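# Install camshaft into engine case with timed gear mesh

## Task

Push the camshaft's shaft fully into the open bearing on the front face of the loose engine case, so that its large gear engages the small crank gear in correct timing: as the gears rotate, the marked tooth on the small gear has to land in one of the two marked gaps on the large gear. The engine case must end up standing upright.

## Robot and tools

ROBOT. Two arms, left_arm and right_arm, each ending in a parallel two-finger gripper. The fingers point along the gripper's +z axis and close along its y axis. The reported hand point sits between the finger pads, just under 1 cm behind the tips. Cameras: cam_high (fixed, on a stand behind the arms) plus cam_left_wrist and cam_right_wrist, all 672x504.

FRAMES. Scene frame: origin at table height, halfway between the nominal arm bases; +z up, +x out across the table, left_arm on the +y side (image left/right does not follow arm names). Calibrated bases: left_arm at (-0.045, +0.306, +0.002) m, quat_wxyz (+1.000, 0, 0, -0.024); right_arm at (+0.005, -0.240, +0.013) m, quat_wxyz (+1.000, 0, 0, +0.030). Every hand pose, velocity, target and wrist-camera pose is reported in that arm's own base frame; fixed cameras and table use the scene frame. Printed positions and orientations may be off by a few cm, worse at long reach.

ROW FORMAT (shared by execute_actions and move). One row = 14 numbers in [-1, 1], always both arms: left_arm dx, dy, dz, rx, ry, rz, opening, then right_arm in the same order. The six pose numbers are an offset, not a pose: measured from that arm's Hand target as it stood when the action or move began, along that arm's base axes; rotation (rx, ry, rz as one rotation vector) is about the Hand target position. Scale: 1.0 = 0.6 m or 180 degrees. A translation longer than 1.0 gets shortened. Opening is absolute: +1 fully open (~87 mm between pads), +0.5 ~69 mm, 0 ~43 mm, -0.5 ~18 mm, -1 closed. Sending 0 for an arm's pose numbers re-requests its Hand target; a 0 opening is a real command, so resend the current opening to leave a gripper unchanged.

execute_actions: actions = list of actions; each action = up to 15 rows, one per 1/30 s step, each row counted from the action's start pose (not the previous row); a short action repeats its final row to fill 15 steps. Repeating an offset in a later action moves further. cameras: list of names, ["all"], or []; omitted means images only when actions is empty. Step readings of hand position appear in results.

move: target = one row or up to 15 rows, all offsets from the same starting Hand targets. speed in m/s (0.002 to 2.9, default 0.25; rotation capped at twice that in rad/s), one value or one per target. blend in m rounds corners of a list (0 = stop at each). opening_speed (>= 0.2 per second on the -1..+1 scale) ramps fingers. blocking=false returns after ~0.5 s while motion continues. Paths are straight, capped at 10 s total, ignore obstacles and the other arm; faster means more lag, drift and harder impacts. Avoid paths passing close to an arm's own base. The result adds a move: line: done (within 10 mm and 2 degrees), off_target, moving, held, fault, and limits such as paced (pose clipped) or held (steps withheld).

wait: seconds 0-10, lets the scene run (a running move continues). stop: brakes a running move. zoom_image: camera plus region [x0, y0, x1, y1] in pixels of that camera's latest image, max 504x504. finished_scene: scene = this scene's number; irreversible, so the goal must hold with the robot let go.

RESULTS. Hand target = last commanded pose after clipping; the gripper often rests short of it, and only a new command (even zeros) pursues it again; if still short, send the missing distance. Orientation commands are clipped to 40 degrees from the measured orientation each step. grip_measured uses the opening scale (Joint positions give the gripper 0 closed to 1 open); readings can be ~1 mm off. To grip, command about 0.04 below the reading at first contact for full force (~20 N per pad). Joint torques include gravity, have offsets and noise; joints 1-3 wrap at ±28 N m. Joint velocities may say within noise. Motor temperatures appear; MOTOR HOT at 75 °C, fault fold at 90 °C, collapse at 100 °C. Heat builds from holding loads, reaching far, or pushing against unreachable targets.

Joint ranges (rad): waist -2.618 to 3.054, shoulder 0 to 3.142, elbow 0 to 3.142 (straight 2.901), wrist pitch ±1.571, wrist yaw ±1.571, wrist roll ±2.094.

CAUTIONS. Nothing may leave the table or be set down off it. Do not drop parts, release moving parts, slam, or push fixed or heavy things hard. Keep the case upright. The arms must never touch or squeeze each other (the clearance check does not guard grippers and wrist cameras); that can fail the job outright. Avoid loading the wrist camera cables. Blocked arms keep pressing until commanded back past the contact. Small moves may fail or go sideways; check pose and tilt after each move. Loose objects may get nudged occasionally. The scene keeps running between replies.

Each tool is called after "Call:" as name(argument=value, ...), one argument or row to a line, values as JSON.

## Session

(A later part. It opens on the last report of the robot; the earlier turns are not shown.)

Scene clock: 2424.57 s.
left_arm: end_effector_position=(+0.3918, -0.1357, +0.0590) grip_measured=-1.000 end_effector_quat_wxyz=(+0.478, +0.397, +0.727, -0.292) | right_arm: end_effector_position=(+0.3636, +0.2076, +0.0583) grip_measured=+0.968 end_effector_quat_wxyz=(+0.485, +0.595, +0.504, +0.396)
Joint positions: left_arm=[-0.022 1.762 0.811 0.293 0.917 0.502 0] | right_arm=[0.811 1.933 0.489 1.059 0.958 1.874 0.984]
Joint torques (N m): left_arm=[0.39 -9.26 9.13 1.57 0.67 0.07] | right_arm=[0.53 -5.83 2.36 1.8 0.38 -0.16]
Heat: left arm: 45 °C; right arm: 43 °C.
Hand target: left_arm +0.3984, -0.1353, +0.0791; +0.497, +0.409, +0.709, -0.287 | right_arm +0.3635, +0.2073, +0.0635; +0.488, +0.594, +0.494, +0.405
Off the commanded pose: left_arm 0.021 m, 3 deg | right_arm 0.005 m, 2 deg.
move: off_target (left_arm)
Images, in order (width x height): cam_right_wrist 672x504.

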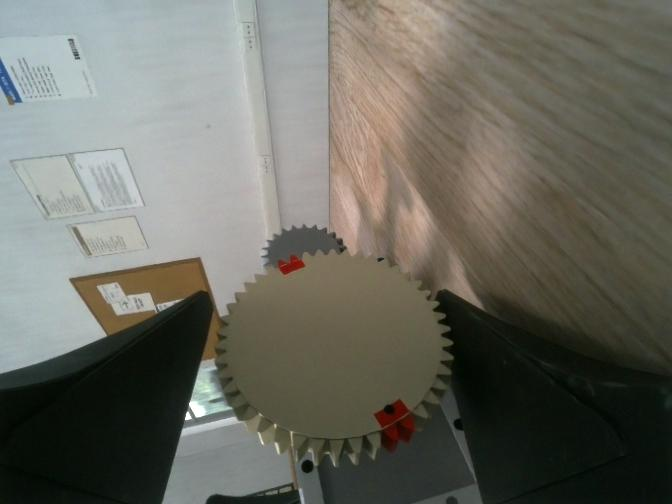

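Call:
move(
  target=[0,0,0,0,0,0,-1,0,0,-0.0083,0,0,0,0.97],
  speed=0.06,
  cameras=["cam_right_wrist"],
)

Scene clock: 2434.03 s.
left_arm: end_effector_position=(+0.3918, -0.1357, +0.0590) grip_measured=-1.000 end_effector_quat_wxyz=(+0.478, +0.397, +0.727, -0.292) | right_arm: end_effector_position=(+0.3647, +0.2085, +0.0576) grip_measured=+0.968 end_effector_quat_wxyz=(+0.484, +0.596, +0.498, +0.404)
Joint positions: left_arm=[-0.022 1.762 0.811 0.293 0.917 0.502 0] | right_arm=[0.811 1.958 0.489 1.103 0.959 1.874 0.984]
Joint torques (N m): left_arm=[0.38 -9.26 9.11 1.57 0.67 0.07] | right_arm=[0.53 -5.61 2.21 1.68 0.36 -0.17]
Heat: left arm: 45 °C; right arm: 43 °C.
Hand target: left_arm +0.3984, -0.1353, +0.0791; +0.497, +0.409, +0.709, -0.287 | right_arm +0.3635, +0.2073, +0.0585; +0.488, +0.595, +0.494, +0.406
Off the commanded pose: left_arm 0.021 m, 3 deg | right_arm 0.002 m, 1 deg.
move: off_target (left_arm)
Images, in order (width x height): cam_right_wrist 672x504.

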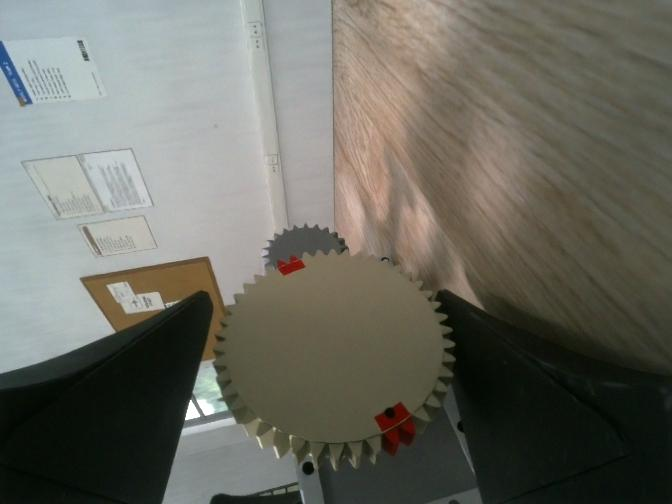

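Call:
move(
  target=[0,0,0,0,0,0,-1,-0.001,0,-0.0083,0,0,0,0.97],
  speed=0.06,
  cameras=["cam_right_wrist"],
)

Scene clock: 2440.60 s.
left_arm: end_effector_position=(+0.3918, -0.1357, +0.0590) grip_measured=-1.000 end_effector_quat_wxyz=(+0.478, +0.397, +0.727, -0.292) | right_arm: end_effector_position=(+0.3652, +0.2089, +0.0553) grip_measured=+0.968 end_effector_quat_wxyz=(+0.484, +0.596, +0.494, +0.408)
Joint positions: left_arm=[-0.022 1.762 0.811 0.293 0.917 0.502 0] | right_arm=[0.811 1.983 0.489 1.14 0.96 1.874 0.984]
Joint torques (N m): left_arm=[0.38 -9.28 9.11 1.57 0.67 0.07] | right_arm=[0.65 -5.59 1.98 1.59 0.36 -0.16]
Heat: left arm: 45 °C; right arm: 43 °C.
Hand target: left_arm +0.3984, -0.1353, +0.0791; +0.497, +0.409, +0.709, -0.287 | right_arm +0.3629, +0.2073, +0.0535; +0.488, +0.594, +0.494, +0.406
Off the commanded pose: left_arm 0.021 m, 3 deg | right_arm 0.003 m, 1 deg.
move: off_target (left_arm)
Images, in order (width x height): cam_right_wrist 672x504.

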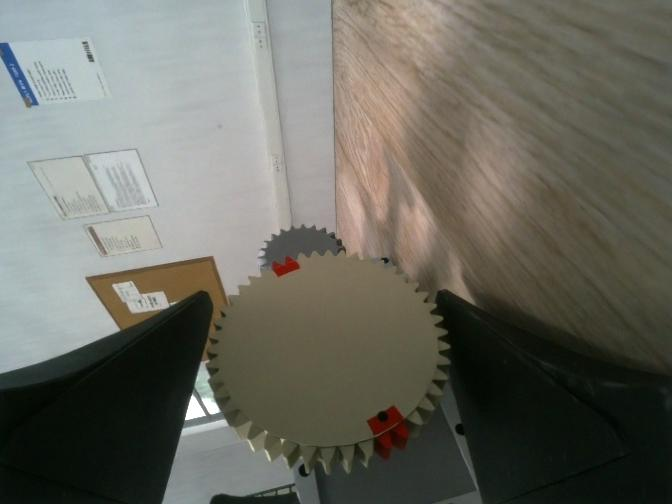

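Call:
move(
  target=[
    [0,0,0,0,0,0,-1,0,0,0,0,0,0,0.66],
    [0,0,0,0,0,0,-1,-0.002,0,-0.0053,0.0115,0.0875,0,0.66],
  ],
  speed=0.06,
  opening_speed=0.3,
  cameras=["cam_right_wrist","cam_left_wrist"],
)

Scene clock: 2448.83 s.
left_arm: end_effector_position=(+0.3918, -0.1357, +0.0590) grip_measured=-1.000 end_effector_quat_wxyz=(+0.478, +0.397, +0.727, -0.292) | right_arm: end_effector_position=(+0.3612, +0.2087, +0.0502) grip_measured=+0.690 end_effector_quat_wxyz=(+0.411, +0.639, +0.551, +0.346)
Joint positions: left_arm=[-0.022 1.762 0.811 0.293 0.917 0.502 0] | right_arm=[0.773 1.753 0.578 0.512 0.815 2.076 0.845]
Joint torques (N m): left_arm=[0.38 -9.28 9.1 1.57 0.67 0.07] | right_arm=[-0.47 -7.24 4.94 0.81 0.21 -0.09]
Heat: left arm: 45 °C; right arm: 42 °C.
Hand target: left_arm +0.3984, -0.1353, +0.0791; +0.497, +0.409, +0.709, -0.287 | right_arm +0.3616, +0.2073, +0.0503; +0.405, +0.653, +0.549, +0.329
Off the commanded pose: left_arm 0.021 m, 3 deg | right_arm 0.001 m, 3 deg.
joint sent to its limit (right arm) — joint 6 (wrist roll), upper limit. The joint targets still meet the commanded pose.
move: off_target (left_arm, right_arm)
Images, in order (width x height): cam_left_wrist 672x504, cam_right_wrist 672x504.

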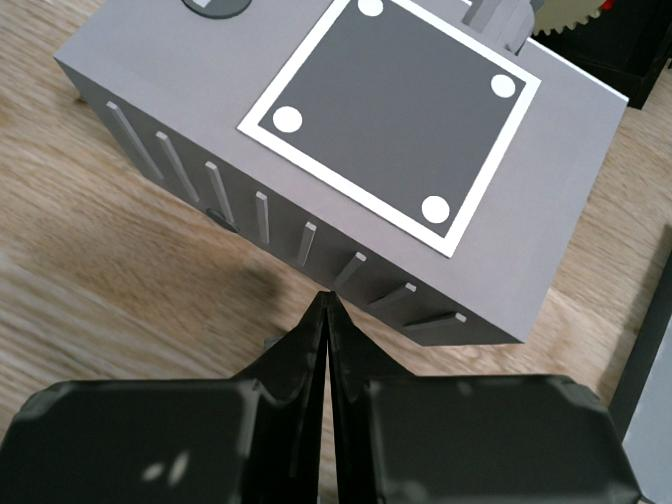

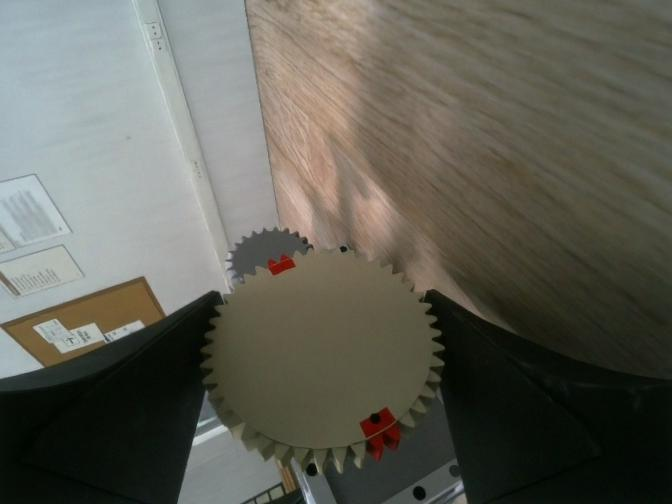

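Call:
move(
  target=[
    [0,0,0,0,0,0,-1,0,0,0,0,0,0,0.97],
    [0,0,0,0,0,0,-1,-0.003,0,0.0063,-0.0115,-0.0875,0,0.97],
  ],
  speed=0.06,
  opening_speed=0.4,
  cameras=["cam_right_wrist"],
)

Scene clock: 2460.07 s.
left_arm: end_effector_position=(+0.3918, -0.1357, +0.0590) grip_measured=-1.000 end_effector_quat_wxyz=(+0.478, +0.397, +0.727, -0.292) | right_arm: end_effector_position=(+0.3627, +0.2085, +0.0563) grip_measured=+0.968 end_effector_quat_wxyz=(+0.483, +0.598, +0.492, +0.409)
Joint positions: left_arm=[-0.022 1.762 0.811 0.293 0.917 0.502 0] | right_arm=[0.818 1.975 0.482 1.135 0.967 1.884 0.984]
Joint torques (N m): left_arm=[0.39 -9.28 9.11 1.57 0.67 0.07] | right_arm=[0.85 -5.49 1.89 1.59 0.36 -0.21]
Heat: left arm: 45 °C; right arm: 41 °C.
Hand target: left_arm +0.3984, -0.1353, +0.0791; +0.497, +0.409, +0.709, -0.287 | right_arm +0.3598, +0.2074, +0.0541; +0.488, +0.594, +0.494, +0.406
Off the commanded pose: left_arm 0.021 m, 3 deg | right_arm 0.004 m, 1 deg.
move: off_target (left_arm)
Images, in order (width x height): cam_right_wrist 672x504.

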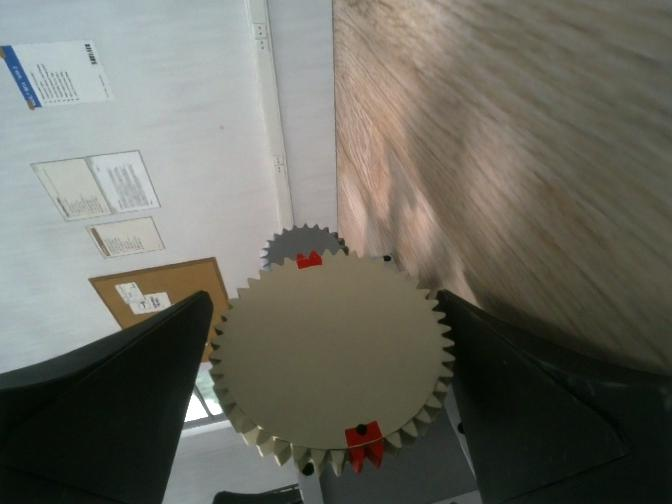

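Call:
move(
  target=[
    [0,0,0,0,0,0,-1,0,0,-0.006,0,0,0,0.97],
    [0,0,0,0,0,0,-1,0,0,-0.006,0,0,0,0.66],
    [0,0,0,0,0,0,-1,0,0,-0.009,0.0112,0.0855,0,0.66],
  ],
  speed=0.06,
  opening_speed=0.4,
  cameras=["cam_right_wrist"],
)

Scene clock: 2482.53 s.
left_arm: end_effector_position=(+0.3918, -0.1357, +0.0590) grip_measured=-1.000 end_effector_quat_wxyz=(+0.478, +0.397, +0.727, -0.292) | right_arm: end_effector_position=(+0.3597, +0.2086, +0.0496) grip_measured=+0.686 end_effector_quat_wxyz=(+0.413, +0.638, +0.548, +0.350)
Joint positions: left_arm=[-0.022 1.762 0.811 0.293 0.917 0.502 0] | right_arm=[0.778 1.759 0.567 0.538 0.823 2.076 0.843]
Joint torques (N m): left_arm=[0.38 -9.26 9.11 1.57 0.67 0.07] | right_arm=[-0.47 -7.15 4.92 0.76 0.22 -0.08]
Heat: left arm: 46 °C; right arm: 42 °C.
Hand target: left_arm +0.3984, -0.1353, +0.0791; +0.497, +0.409, +0.709, -0.287 | right_arm +0.3598, +0.2073, +0.0486; +0.407, +0.652, +0.548, +0.331
Off the commanded pose: left_arm 0.021 m, 3 deg | right_arm 0.002 m, 3 deg.
joint sent to its limit (right arm) — joint 6 (wrist roll), upper limit. The joint targets still meet the commanded pose.
move: off_target (left_arm, right_arm)
Images, in order (width x height): cam_right_wrist 672x504.

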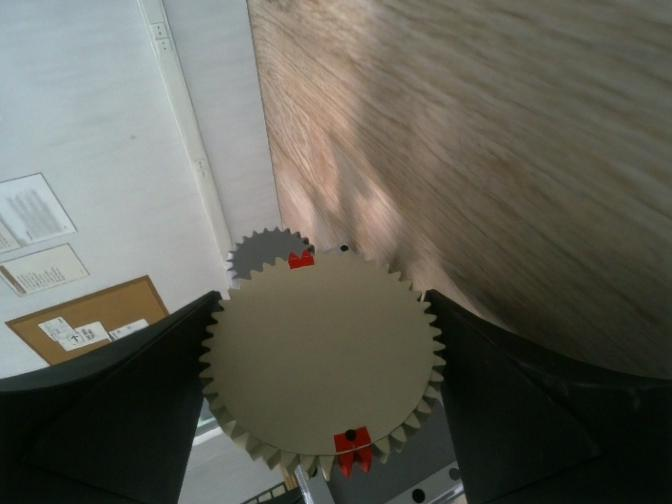

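Call:
move(
  target=[-0.0057,-0.0412,-0.03,0,0,0,-1,0,0,0,0,0,0,0.66],
  speed=0.04,
  cameras=["cam_left_wrist","cam_right_wrist"],
)

Scene clock: 2494.37 s.
left_arm: end_effector_position=(+0.3997, -0.1483, +0.0636) grip_measured=-1.000 end_effector_quat_wxyz=(+0.498, +0.400, +0.719, -0.273) | right_arm: end_effector_position=(+0.3600, +0.2079, +0.0494) grip_measured=+0.686 end_effector_quat_wxyz=(+0.413, +0.638, +0.547, +0.349)
Joint positions: left_arm=[-0.069 1.762 0.793 0.398 0.856 0.459 0] | right_arm=[0.776 1.759 0.567 0.537 0.823 2.076 0.843]
Joint torques (N m): left_arm=[-2.54 -5.64 5.85 2.13 0.59 -0.16] | right_arm=[-0.28 -7.12 4.9 0.79 0.22 -0.08]
Heat: left arm: 46 °C; right arm: 40 °C.
Hand target: left_arm +0.3949, -0.1600, +0.0610; +0.497, +0.409, +0.709, -0.287 | right_arm +0.3598, +0.2073, +0.0486; +0.407, +0.652, +0.548, +0.331
Off the commanded pose: left_arm 0.013 m, 2 deg | right_arm 0.001 m, 3 deg.
joint sent to its limit (right arm) — joint 6 (wrist roll), upper limit. The joint targets still meet the commanded pose.
move: off_target (left_arm, right_arm)
Images, in order (width x height): cam_left_wrist 672x504, cam_right_wrist 672x504.

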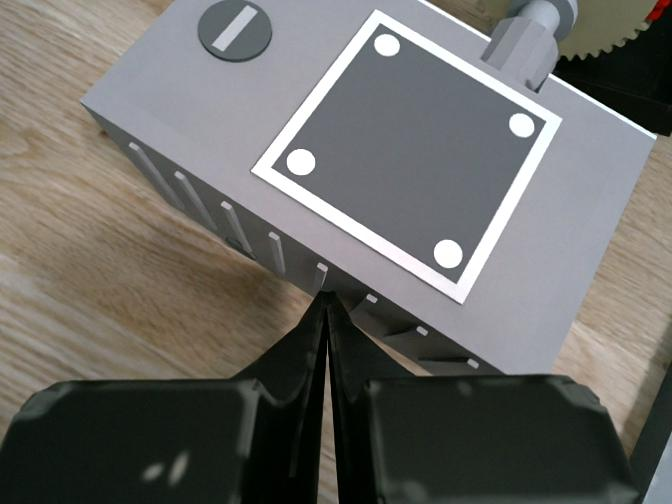

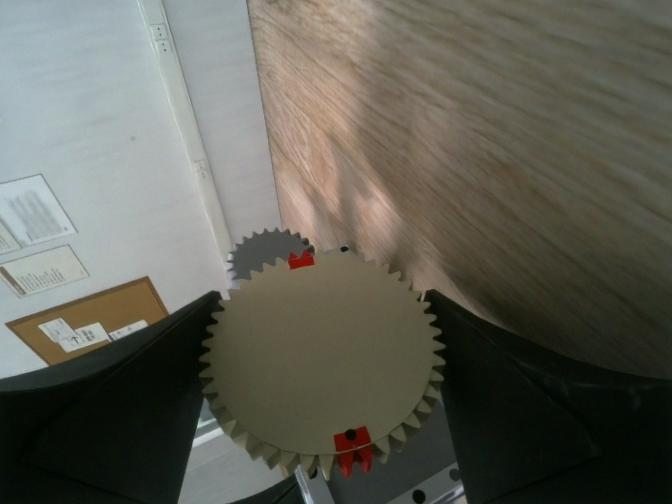

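Call:
move(
  target=[0,0,0,0,0,0,-1,0.003,0.025,0.004,0,0,0,0.66],
  speed=0.03,
  cameras=["cam_left_wrist","cam_right_wrist"],
)

Call:
zoom_image(
  camera="cam_right_wrist",
  region=[210, 180, 360, 290],
)

Scene clock: 2500.13 s.
left_arm: end_effector_position=(+0.3995, -0.1491, +0.0636) grip_measured=-1.000 end_effector_quat_wxyz=(+0.498, +0.401, +0.719, -0.273) | right_arm: end_effector_position=(+0.3634, +0.2071, +0.0505) grip_measured=+0.686 end_effector_quat_wxyz=(+0.422, +0.639, +0.547, +0.338)
Joint positions: left_arm=[-0.071 1.762 0.793 0.398 0.855 0.458 0] | right_arm=[0.776 1.762 0.596 0.491 0.844 2.076 0.843]
Joint torques (N m): left_arm=[-2.33 -5.61 5.86 2.15 0.59 -0.15] | right_arm=[2.39 -5.27 6 1.03 0.17 -0.09]
Heat: left arm: 44 °C; right arm: 40 °C.
Hand target: left_arm +0.3949, -0.1600, +0.0610; +0.497, +0.409, +0.709, -0.287 | right_arm +0.3617, +0.2223, +0.0511; +0.407, +0.652, +0.548, +0.331
Off the commanded pose: left_arm 0.012 m, 2 deg | right_arm 0.015 m, 2 deg.
joint sent to its limit (right arm) — joint 6 (wrist roll), upper limit. The joint targets are off in orientation, not in position.
move: off_target (left_arm, right_arm)
Images, in order (width x height): cam_left_wrist 672x504, cam_right_wrist 672x504.

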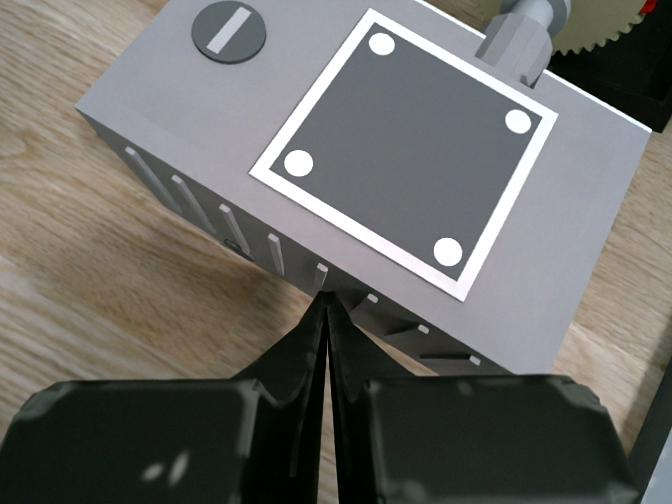

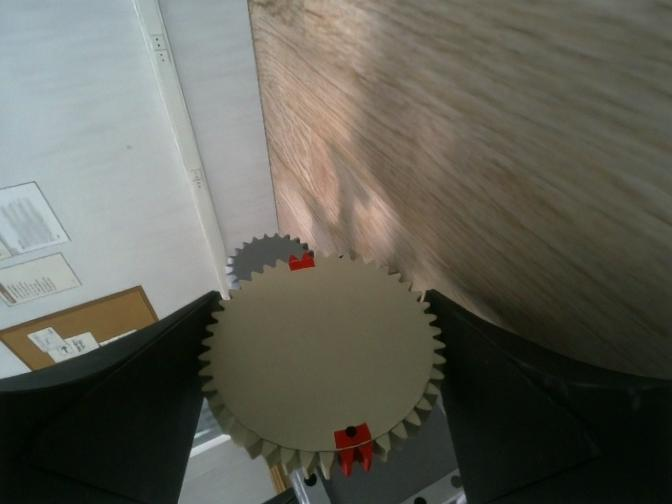

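Scaled by 3.360 from the camera's 672x504 image, which has a finer 960x720 frame.

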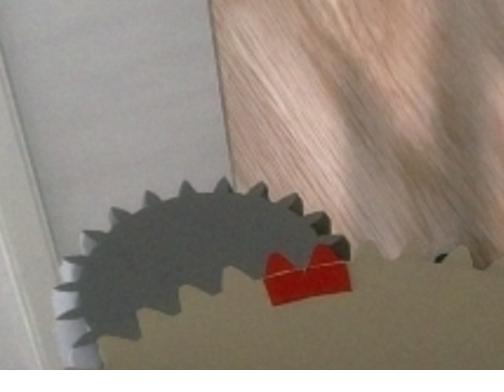

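Call:
move(
  target=[0,0,0,0,0,0,-1,-0.006,0.012,0.02,0,0,0,0.66],
  speed=0.03,
  cameras=["cam_left_wrist","cam_right_wrist"],
)

Scene clock: 2506.43 s.
left_arm: end_effector_position=(+0.4002, -0.1483, +0.0631) grip_measured=-1.000 end_effector_quat_wxyz=(+0.498, +0.400, +0.720, -0.270) | right_arm: end_effector_position=(+0.3625, +0.2089, +0.0537) grip_measured=+0.686 end_effector_quat_wxyz=(+0.430, +0.635, +0.550, +0.329)
Joint positions: left_arm=[-0.071 1.762 0.793 0.398 0.848 0.458 0] | right_arm=[0.79 1.754 0.616 0.445 0.869 2.076 0.843]
Joint torques (N m): left_arm=[-2.32 -5.64 5.85 2.15 0.67 -0.15] | right_arm=[3.22 -8.02 5.9 0.92 0.05 -0.09]
Heat: left arm: 43 °C; right arm: 39 °C.
Hand target: left_arm +0.3949, -0.1600, +0.0610; +0.497, +0.409, +0.709, -0.287 | right_arm +0.3580, +0.2296, +0.0631; +0.407, +0.652, +0.548, +0.331
Off the commanded pose: left_arm 0.013 m, 3 deg | right_arm 0.023 m, 3 deg.
joint sent to its limit (right arm) — joint 6 (wrist roll), upper limit. The joint targets are off in orientation, not in position.
move: off_target (left_arm, right_arm)
Images, in order (width x height): cam_left_wrist 672x504, cam_right_wrist 672x504.

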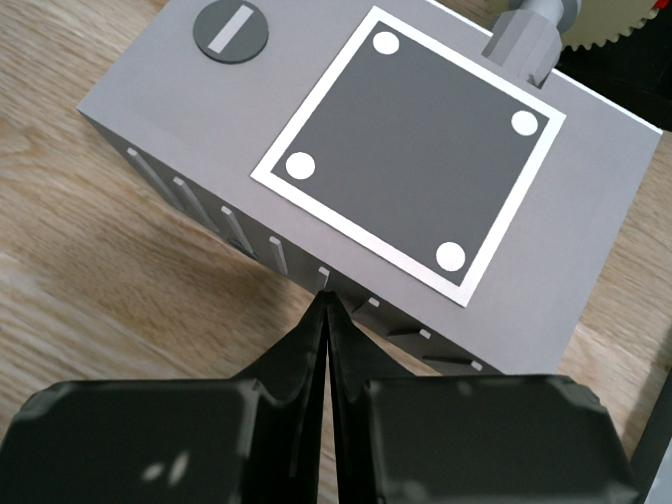

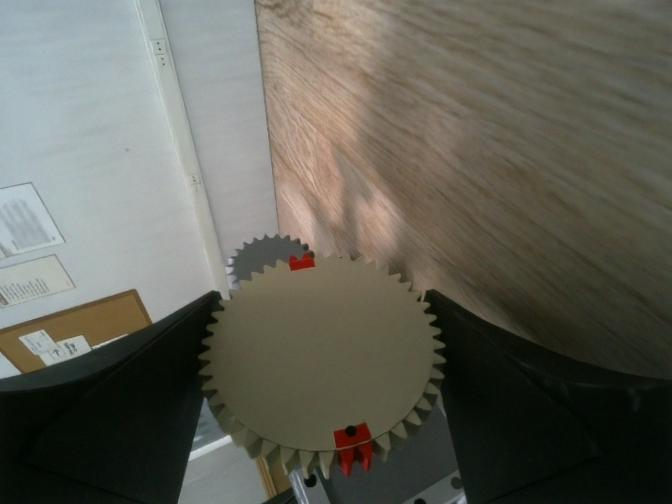

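Call:
move(
  target=[0,0,0,0,0,0,-1,0,0.008,0.0,0,0,0.025,0.66],
  speed=0.03,
  cameras=["cam_left_wrist","cam_right_wrist"],
)

Call:
zoom_image(
  camera="cam_left_wrist",
  region=[450, 0, 672, 160],
)

Scene clock: 2512.97 s.
left_arm: end_effector_position=(+0.4005, -0.1479, +0.0630) grip_measured=-1.000 end_effector_quat_wxyz=(+0.498, +0.399, +0.721, -0.269) | right_arm: end_effector_position=(+0.3611, +0.2101, +0.0551) grip_measured=+0.686 end_effector_quat_wxyz=(+0.426, +0.635, +0.556, +0.328)
Joint positions: left_arm=[-0.071 1.762 0.793 0.398 0.846 0.458 0] | right_arm=[0.79 1.739 0.62 0.417 0.856 2.076 0.843]
Joint torques (N m): left_arm=[-2.32 -5.64 5.87 2.15 0.71 -0.15] | right_arm=[2.44 -7.95 6.26 0.94 -0.38 -0.08]
Heat: left arm: 42 °C; right arm: 39 °C.
Hand target: left_arm +0.3948, -0.1600, +0.0610; +0.497, +0.409, +0.709, -0.287 | right_arm +0.3580, +0.2344, +0.0630; +0.394, +0.630, +0.573, +0.347
Off the commanded pose: left_arm 0.013 m, 3 deg | right_arm 0.026 m, 5 deg.
joint sent to its limit (right arm) — joint 6 (wrist roll), upper limit. The joint targets still meet the commanded pose.
move: off_target (left_arm, right_arm)
Images, in order (width x height): cam_left_wrist 672x504, cam_right_wrist 672x504.

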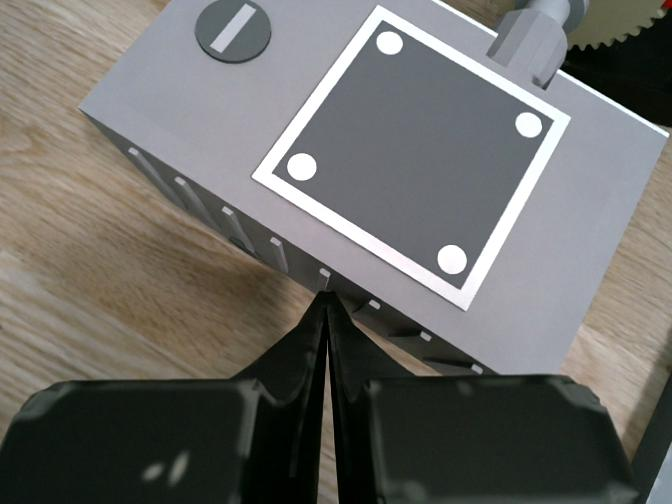

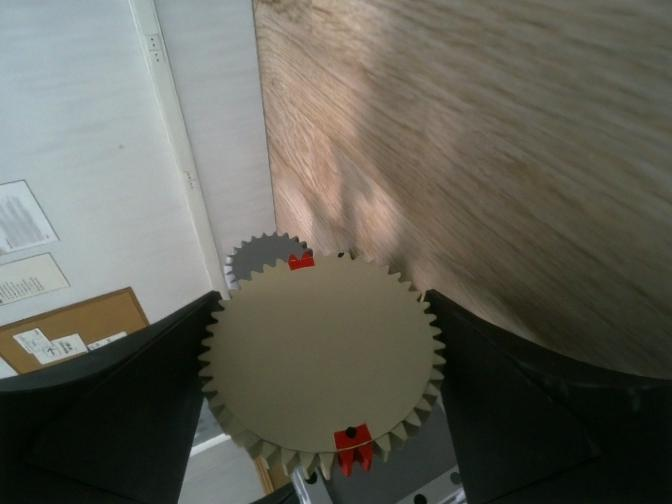

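Scaled by 2.270 from the camera's 672x504 image, which has a finer 960x720 frame.

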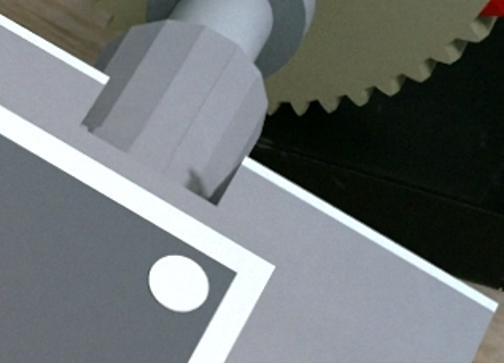

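Call:
move(
  target=[
    [0,0,0,0,0,0,-1,0.006,0.008,0,0,0,0.0,0.66],
    [0,0,0,0,0,0,-1,-0.008,0.008,0,0,0,0.0,0.66],
    [0,0,0,0,0,0,-1,0,0.008,0.012,0,0,0.0,0.66],
    [0,0,0,0,0,0,-1,0,0.008,-0.012,0,0,0.0,0.66],
    [0,0,0,0,0,0,-1,0,0.008,0,0,0,0.0,0.66],
  ],
  speed=0.04,
  blend=0.003,
  cameras=["cam_left_wrist","cam_right_wrist"],
)

Scene clock: 2524.80 s.
left_arm: end_effector_position=(+0.4009, -0.1475, +0.0628) grip_measured=-1.000 end_effector_quat_wxyz=(+0.498, +0.399, +0.722, -0.268) | right_arm: end_effector_position=(+0.3615, +0.2110, +0.0568) grip_measured=+0.686 end_effector_quat_wxyz=(+0.427, +0.634, +0.558, +0.323)
Joint positions: left_arm=[-0.071 1.762 0.793 0.398 0.842 0.458 0] | right_arm=[0.792 1.734 0.633 0.389 0.86 2.076 0.843]
Joint torques (N m): left_arm=[-2.32 -5.64 5.87 2.14 0.75 -0.15] | right_arm=[3.07 -6.68 6.13 1.16 -0.35 -0.09]
Heat: left arm: 42 °C; right arm: 39 °C.
Hand target: left_arm +0.3948, -0.1600, +0.0610; +0.497, +0.409, +0.709, -0.287 | right_arm +0.3581, +0.2391, +0.0631; +0.394, +0.630, +0.573, +0.347
Off the commanded pose: left_arm 0.014 m, 3 deg | right_arm 0.029 m, 5 deg.
joint sent to its limit (right arm) — joint 6 (wrist roll), upper limit. The joint targets still meet the commanded pose.
move: off_target (left_arm, right_arm)
Images, in order (width x height): cam_left_wrist 672x504, cam_right_wrist 672x504.

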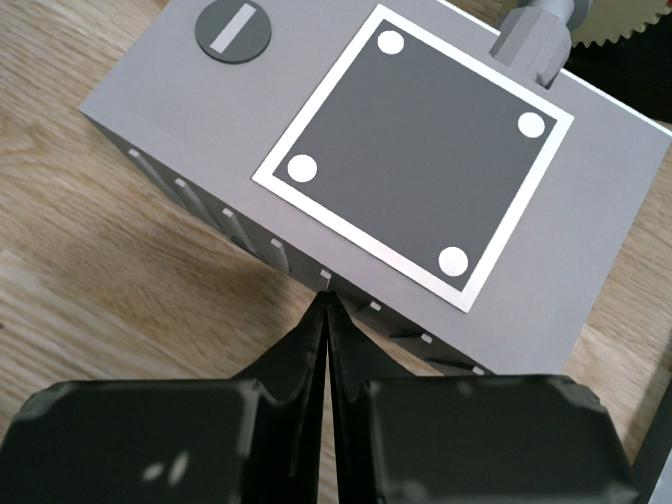

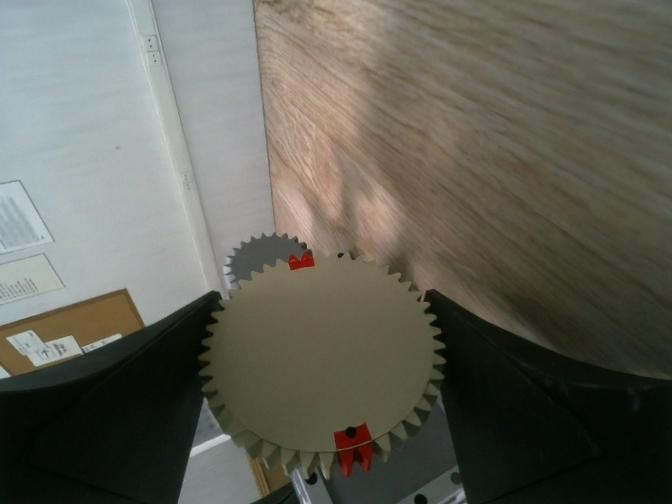

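Call:
move(
  target=[
    [0,0,0,0,0,0,-1,0.003,-0.043,-0.008,0,0,0,0.66],
    [0,0,0,0,0,0,-1,0.003,-0.043,-0.008,0,0,0,0.97],
    [0,0,0,0,0,0,-1,0.003,-0.043,0.001,-0.0105,-0.082,0,0.97],
  ],
  speed=0.05,
  opening_speed=0.4,
  cameras=["cam_left_wrist","cam_right_wrist"],
)

Scene clock: 2538.97 s.
left_arm: end_effector_position=(+0.4009, -0.1493, +0.0634) grip_measured=-1.000 end_effector_quat_wxyz=(+0.499, +0.400, +0.720, -0.268) | right_arm: end_effector_position=(+0.3605, +0.2129, +0.0584) grip_measured=+0.968 end_effector_quat_wxyz=(+0.469, +0.575, +0.533, +0.406)
Joint positions: left_arm=[-0.075 1.762 0.793 0.402 0.842 0.458 0] | right_arm=[0.796 1.911 0.462 1.084 0.873 1.822 0.984]
Joint torques (N m): left_arm=[-1.92 -5.63 5.87 2.11 0.74 -0.15] | right_arm=[0.79 -5.6 2.37 1.84 0.4 -0.19]
Heat: left arm: 42 °C; right arm: 40 °C.
Hand target: left_arm +0.3948, -0.1600, +0.0610; +0.497, +0.409, +0.709, -0.287 | right_arm +0.3599, +0.2133, +0.0638; +0.474, +0.574, +0.523, +0.415
Off the commanded pose: left_arm 0.013 m, 3 deg | right_arm 0.005 m, 2 deg.
move: off_target (left_arm)
Images, in order (width x height): cam_left_wrist 672x504, cam_right_wrist 672x504.

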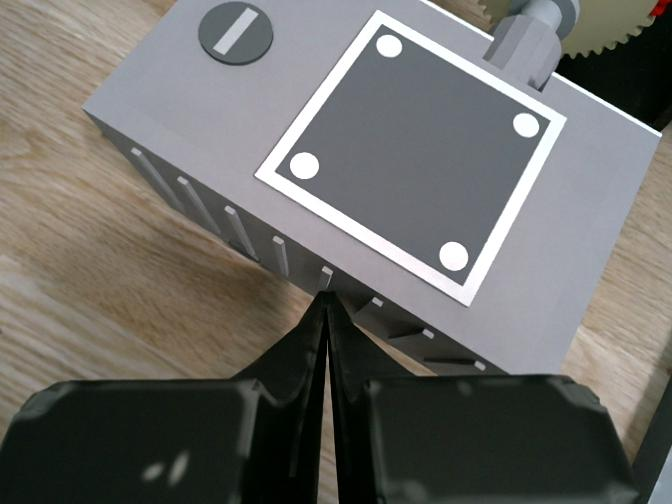

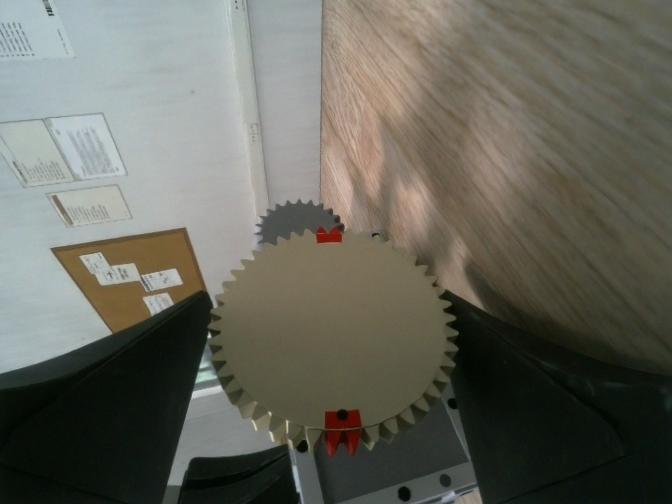

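Call:
move(
  target=[
    [0,0,0,0,0,0,-1,0,0.001,-0.009,0.007,-0.001,-0.009,0.97],
    [0,0,0,0,0,0,-1,0,0.001,-0.009,0.007,-0.001,-0.009,0.66],
    [0,0,0,0,0,0,-1,0,0.001,-0.009,0.008,0.0075,-0.009,0.66],
  ],
  speed=0.05,
  opening_speed=0.4,
  cameras=["cam_right_wrist"],
)

Call:
zoom_image(
  camera="cam_right_wrist",
  region=[230, 180, 400, 290],
)

Scene clock: 2553.93 s.
left_arm: end_effector_position=(+0.4008, -0.1496, +0.0635) grip_measured=-1.000 end_effector_quat_wxyz=(+0.500, +0.401, +0.720, -0.268) | right_arm: end_effector_position=(+0.3585, +0.2104, +0.0532) grip_measured=+0.697 end_effector_quat_wxyz=(+0.469, +0.590, +0.517, +0.405)
Joint positions: left_arm=[-0.076 1.762 0.793 0.403 0.842 0.458 0] | right_arm=[0.809 1.937 0.462 1.089 0.91 1.874 0.849]
Joint torques (N m): left_arm=[-1.85 -5.61 5.87 2.1 0.74 -0.15] | right_arm=[0.57 -7.83 3.77 1.15 0.25 -0.01]
Heat: left arm: 42 °C; right arm: 41 °C.
Hand target: left_arm +0.3948, -0.1601, +0.0610; +0.497, +0.409, +0.709, -0.287 | right_arm +0.3599, +0.2139, +0.0583; +0.467, +0.592, +0.515, +0.408
Off the commanded pose: left_arm 0.012 m, 3 deg | right_arm 0.006 m, 1 deg.
move: off_target (left_arm)
Images, in order (width x height): cam_right_wrist 672x504.

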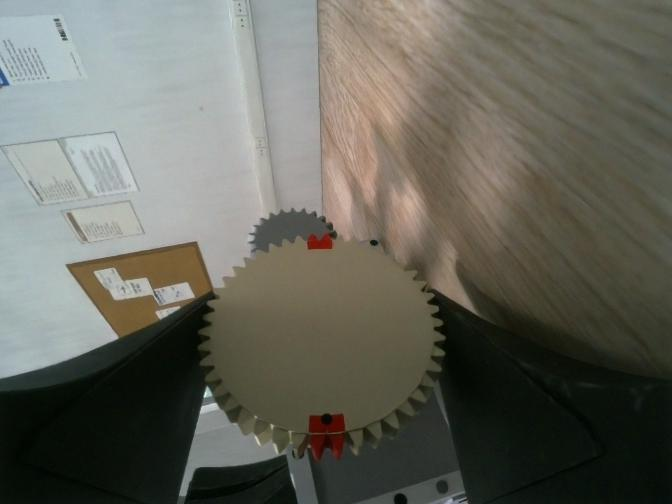

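Scaled by 2.965 from the camera's 672x504 image, which has a finer 960x720 frame.

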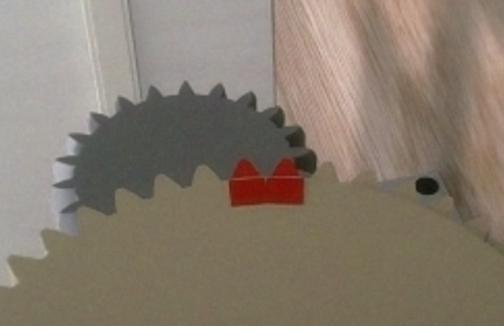

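Call:
move(
  target=[0,0,0,0,0,0,-1,0.003,0.025,0.004,0,0,0,0.66],
  speed=0.03,
  cameras=["cam_left_wrist","cam_right_wrist"],
)

Scene clock: 2559.07 s.
left_arm: end_effector_position=(+0.4008, -0.1496, +0.0635) grip_measured=-1.000 end_effector_quat_wxyz=(+0.500, +0.401, +0.720, -0.268) | right_arm: end_effector_position=(+0.3592, +0.2119, +0.0531) grip_measured=+0.697 end_effector_quat_wxyz=(+0.482, +0.598, +0.507, +0.391)
Joint positions: left_arm=[-0.076 1.762 0.793 0.403 0.842 0.458 0] | right_arm=[0.834 1.937 0.498 1.014 0.977 1.908 0.849]
Joint torques (N m): left_arm=[-1.85 -5.63 5.86 2.1 0.74 -0.15] | right_arm=[1.37 -7.42 5.01 1.18 -0.13 -0.12]
Heat: left arm: 42 °C; right arm: 41 °C.
Hand target: left_arm +0.3948, -0.1601, +0.0610; +0.497, +0.409, +0.709, -0.287 | right_arm +0.3616, +0.2290, +0.0607; +0.467, +0.592, +0.515, +0.408
Off the commanded pose: left_arm 0.012 m, 3 deg | right_arm 0.019 m, 3 deg.
move: off_target (left_arm, right_arm)
Images, in order (width x height): cam_left_wrist 672x504, cam_right_wrist 672x504.

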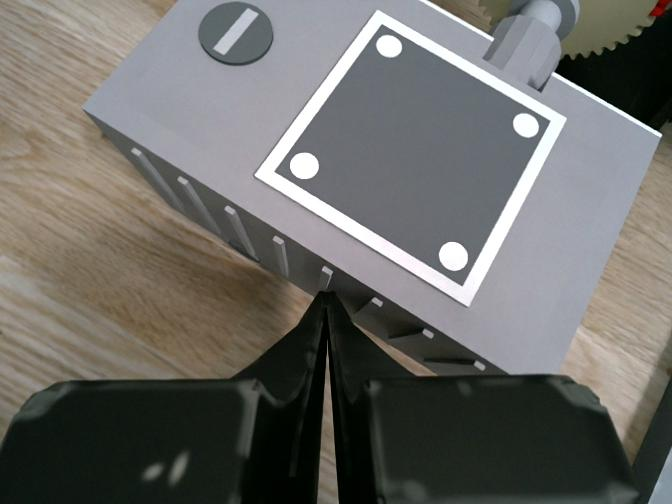

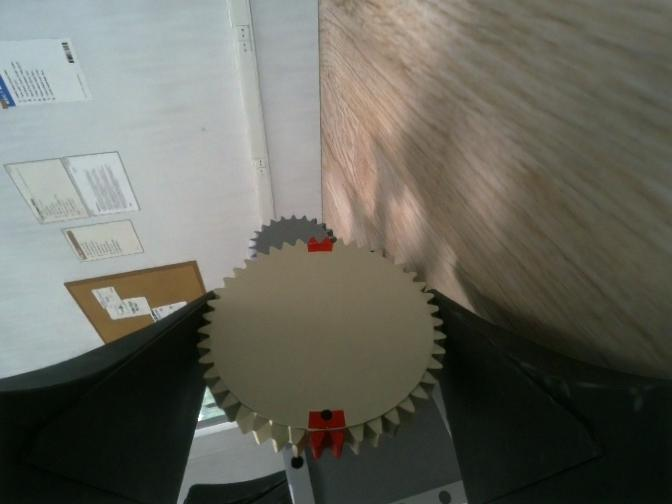

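Call:
move(
  target=[0,0,0,0,0,0,-1,0,0.003,0.01,0,0,0.022,0.66],
  speed=0.03,
  cameras=["cam_left_wrist","cam_right_wrist"],
)

Scene clock: 2565.27 s.
left_arm: end_effector_position=(+0.4008, -0.1496, +0.0635) grip_measured=-1.000 end_effector_quat_wxyz=(+0.500, +0.401, +0.720, -0.268) | right_arm: end_effector_position=(+0.3610, +0.2193, +0.0543) grip_measured=+0.697 end_effector_quat_wxyz=(+0.465, +0.587, +0.528, +0.400)
Joint positions: left_arm=[-0.076 1.762 0.793 0.403 0.842 0.458 0] | right_arm=[0.818 1.921 0.498 1.014 0.905 1.879 0.849]
Joint torques (N m): left_arm=[-1.85 -5.63 5.87 2.1 0.74 -0.15] | right_arm=[0.17 -8.87 3 1.64 -0.33 -0.39]
Heat: left arm: 42 °C; right arm: 40 °C.
Hand target: left_arm +0.3948, -0.1601, +0.0610; +0.497, +0.409, +0.709, -0.287 | right_arm +0.3616, +0.2307, +0.0667; +0.452, +0.574, +0.535, +0.424
Off the commanded pose: left_arm 0.012 m, 3 deg | right_arm 0.017 m, 4 deg.
move: off_target (left_arm, right_arm)
Images, in order (width x height): cam_left_wrist 672x504, cam_right_wrist 672x504.

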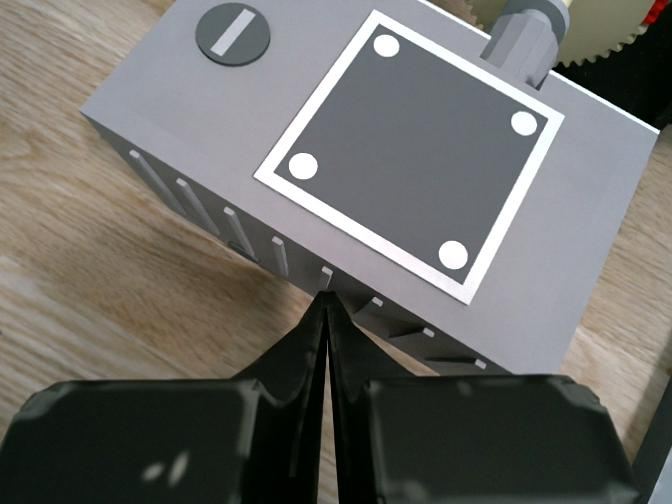

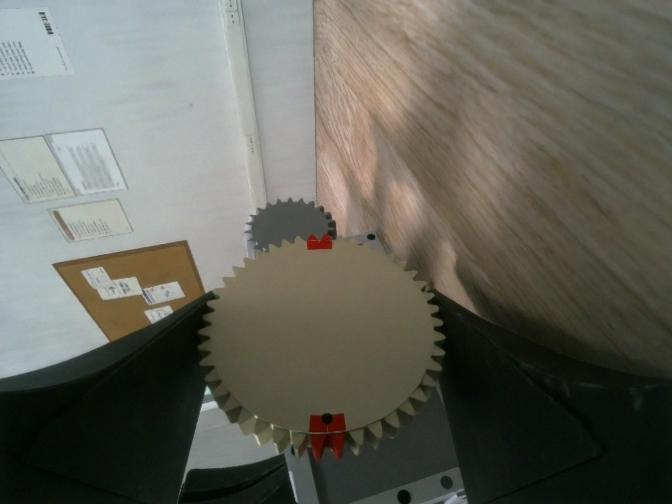

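Call:
zoom_image(
  camera="cam_right_wrist",
  region=[230, 180, 370, 280],
)

Call:
zoom_image(
  camera="cam_left_wrist",
  region=[450, 0, 672, 160],
)

Scaled by 3.600 from the camera's 672x504 image, which has a finer 960x720 frame.

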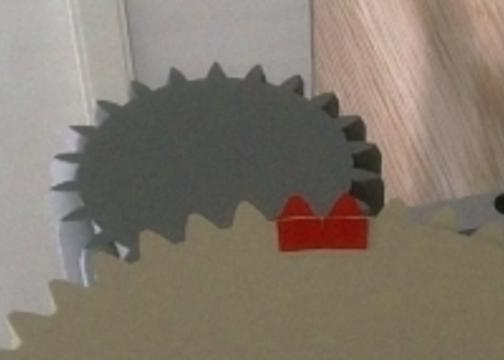

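Scaled by 2.270 from the camera's 672x504 image, which has a finer 960x720 frame.

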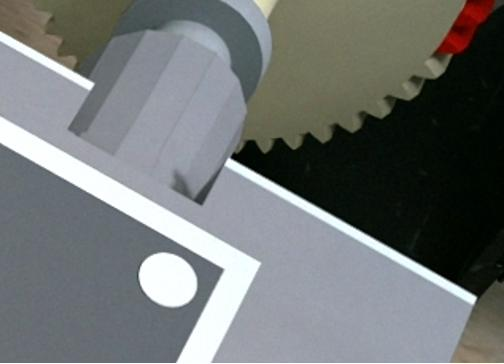

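Call:
move(
  target=[0,0,0,0,0,0,-1,0,0.013,0.004,0,0,0.008,0.66],
  speed=0.03,
  cameras=["cam_left_wrist","cam_right_wrist"],
)

Call:
zoom_image(
  camera="cam_right_wrist",
  region=[230, 180, 370, 280],
)

Call:
zoom_image(
  camera="cam_left_wrist",
  region=[450, 0, 672, 160],
)

Scene clock: 2578.43 s.
left_arm: end_effector_position=(+0.4008, -0.1496, +0.0635) grip_measured=-1.000 end_effector_quat_wxyz=(+0.500, +0.401, +0.720, -0.268) | right_arm: end_effector_position=(+0.3609, +0.2197, +0.0542) grip_measured=+0.697 end_effector_quat_wxyz=(+0.465, +0.586, +0.529, +0.401)
Joint positions: left_arm=[-0.076 1.762 0.793 0.403 0.842 0.458 0] | right_arm=[0.818 1.921 0.498 1.014 0.902 1.877 0.849]
Joint torques (N m): left_arm=[-1.84 -5.63 5.87 2.1 0.74 -0.15] | right_arm=[0.84 -9.2 3.82 1.58 -0.5 -0.46]
Heat: left arm: 42 °C; right arm: 41 °C.
Hand target: left_arm +0.3948, -0.1601, +0.0610; +0.497, +0.409, +0.709, -0.287 | right_arm +0.3616, +0.2386, +0.0690; +0.447, +0.567, +0.543, +0.430
Off the commanded pose: left_arm 0.012 m, 3 deg | right_arm 0.024 m, 5 deg.
move: off_target (left_arm, right_arm)
Images, in order (width x height): cam_left_wrist 672x504, cam_right_wrist 672x504.

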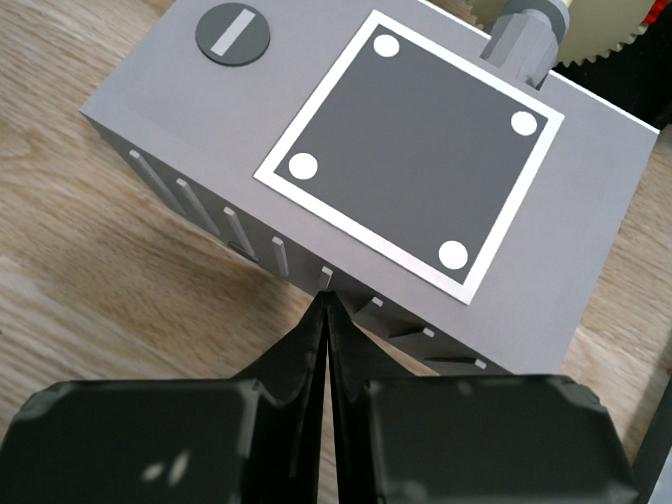

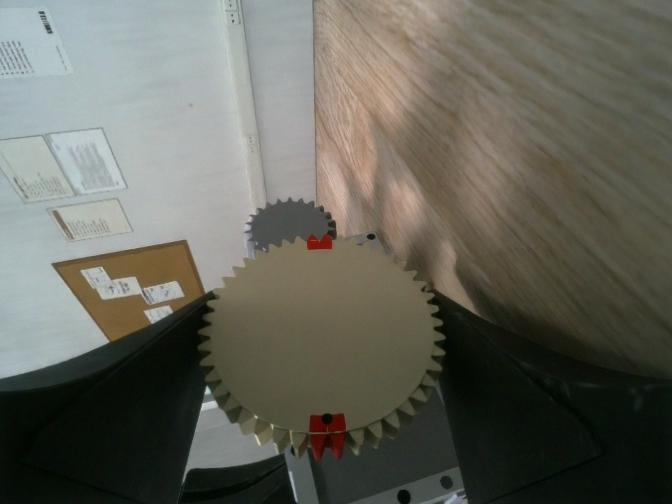

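Scaled by 3.600 from the camera's 672x504 image, which has a finer 960x720 frame.

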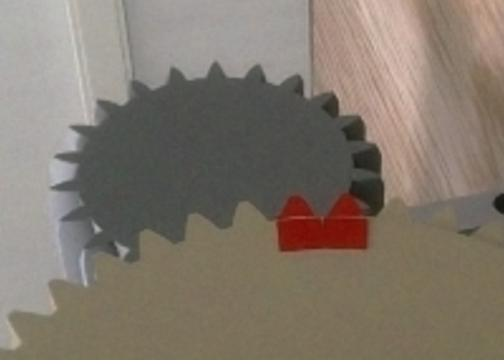

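Scaled by 2.270 from the camera's 672x504 image, which has a finer 960x720 frame.

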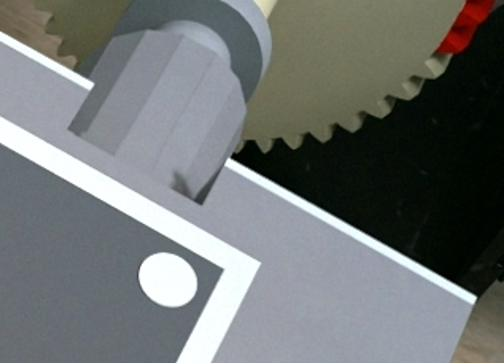

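Call:
move(
  target=[
    [0,0,0,0,0,0,-1,0,0,0,-0.0015,-0.011,0,0.66],
    [0,0,0,0,0,0,-1,0,0,0,0.0022,0.0165,0,0.66],
    [0,0,0,0,0,0,-1,0,0,0,0,0,0,0.66],
  ],
  speed=0.02,
  cameras=["cam_right_wrist"],
)

Call:
zoom_image(
  camera="cam_right_wrist",
  region=[230, 180, 370, 280],
)

Scene clock: 2591.07 s.
left_arm: end_effector_position=(+0.4023, -0.1495, +0.0647) grip_measured=-1.000 end_effector_quat_wxyz=(+0.503, +0.401, +0.718, -0.266) | right_arm: end_effector_position=(+0.3612, +0.2205, +0.0584) grip_measured=+0.697 end_effector_quat_wxyz=(+0.463, +0.583, +0.537, +0.397)
Joint positions: left_arm=[-0.076 1.762 0.793 0.412 0.84 0.458 0] | right_arm=[0.813 1.886 0.502 0.967 0.887 1.865 0.849]
Joint torques (N m): left_arm=[-1.78 -5.63 5.86 2.01 0.77 -0.15] | right_arm=[1.24 -6.19 3.77 1.91 -0.34 -0.34]
Motor temperatures (°C): left_arm=[23 37 37 42 27 25 24] | right_arm=[25 33 34 41 27 26 29]
Heat: left arm: 42 °C; right arm: 41 °C.
Hand target: left_arm +0.3949, -0.1600, +0.0610; +0.497, +0.409, +0.709, -0.287 | right_arm +0.3616, +0.2387, +0.0691; +0.447, +0.567, +0.543, +0.430
Off the commanded pose: left_arm 0.013 m, 3 deg | right_arm 0.021 m, 5 deg.
move: off_target (left_arm, right_arm)
Images, in order (width x height): cam_right_wrist 672x504.

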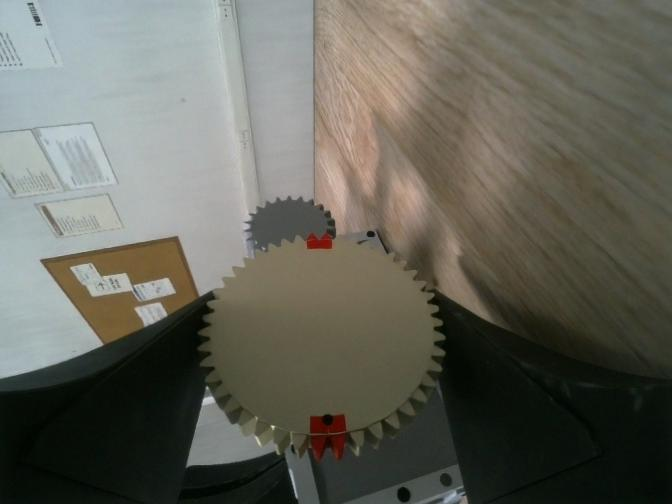

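Scaled by 3.600 from the camera's 672x504 image, which has a finer 960x720 frame.

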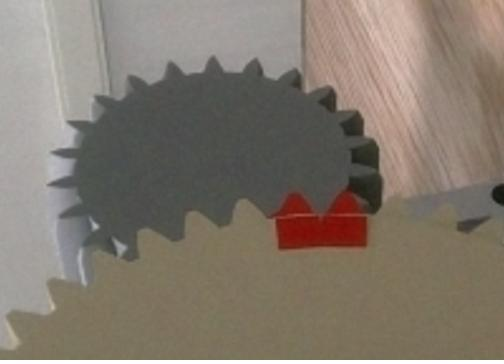

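Call:
zoom_image(
  camera="cam_right_wrist",
  region=[280, 210, 350, 260],
)

Call:
zoom_image(
  camera="cam_high",
  region=[280, 210, 370, 290],
)

Scaled by 7.200 from the camera's 672x504 image, which has a finer 960x720 frame.

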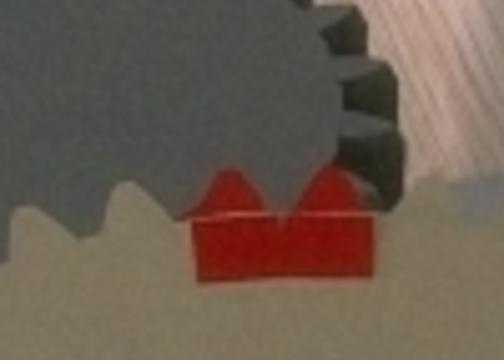

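This scene's latest camera images include none from cam_high. They are from: cam_right_wrist. cam_high's image comes with the result of a call that names it in "cameras".


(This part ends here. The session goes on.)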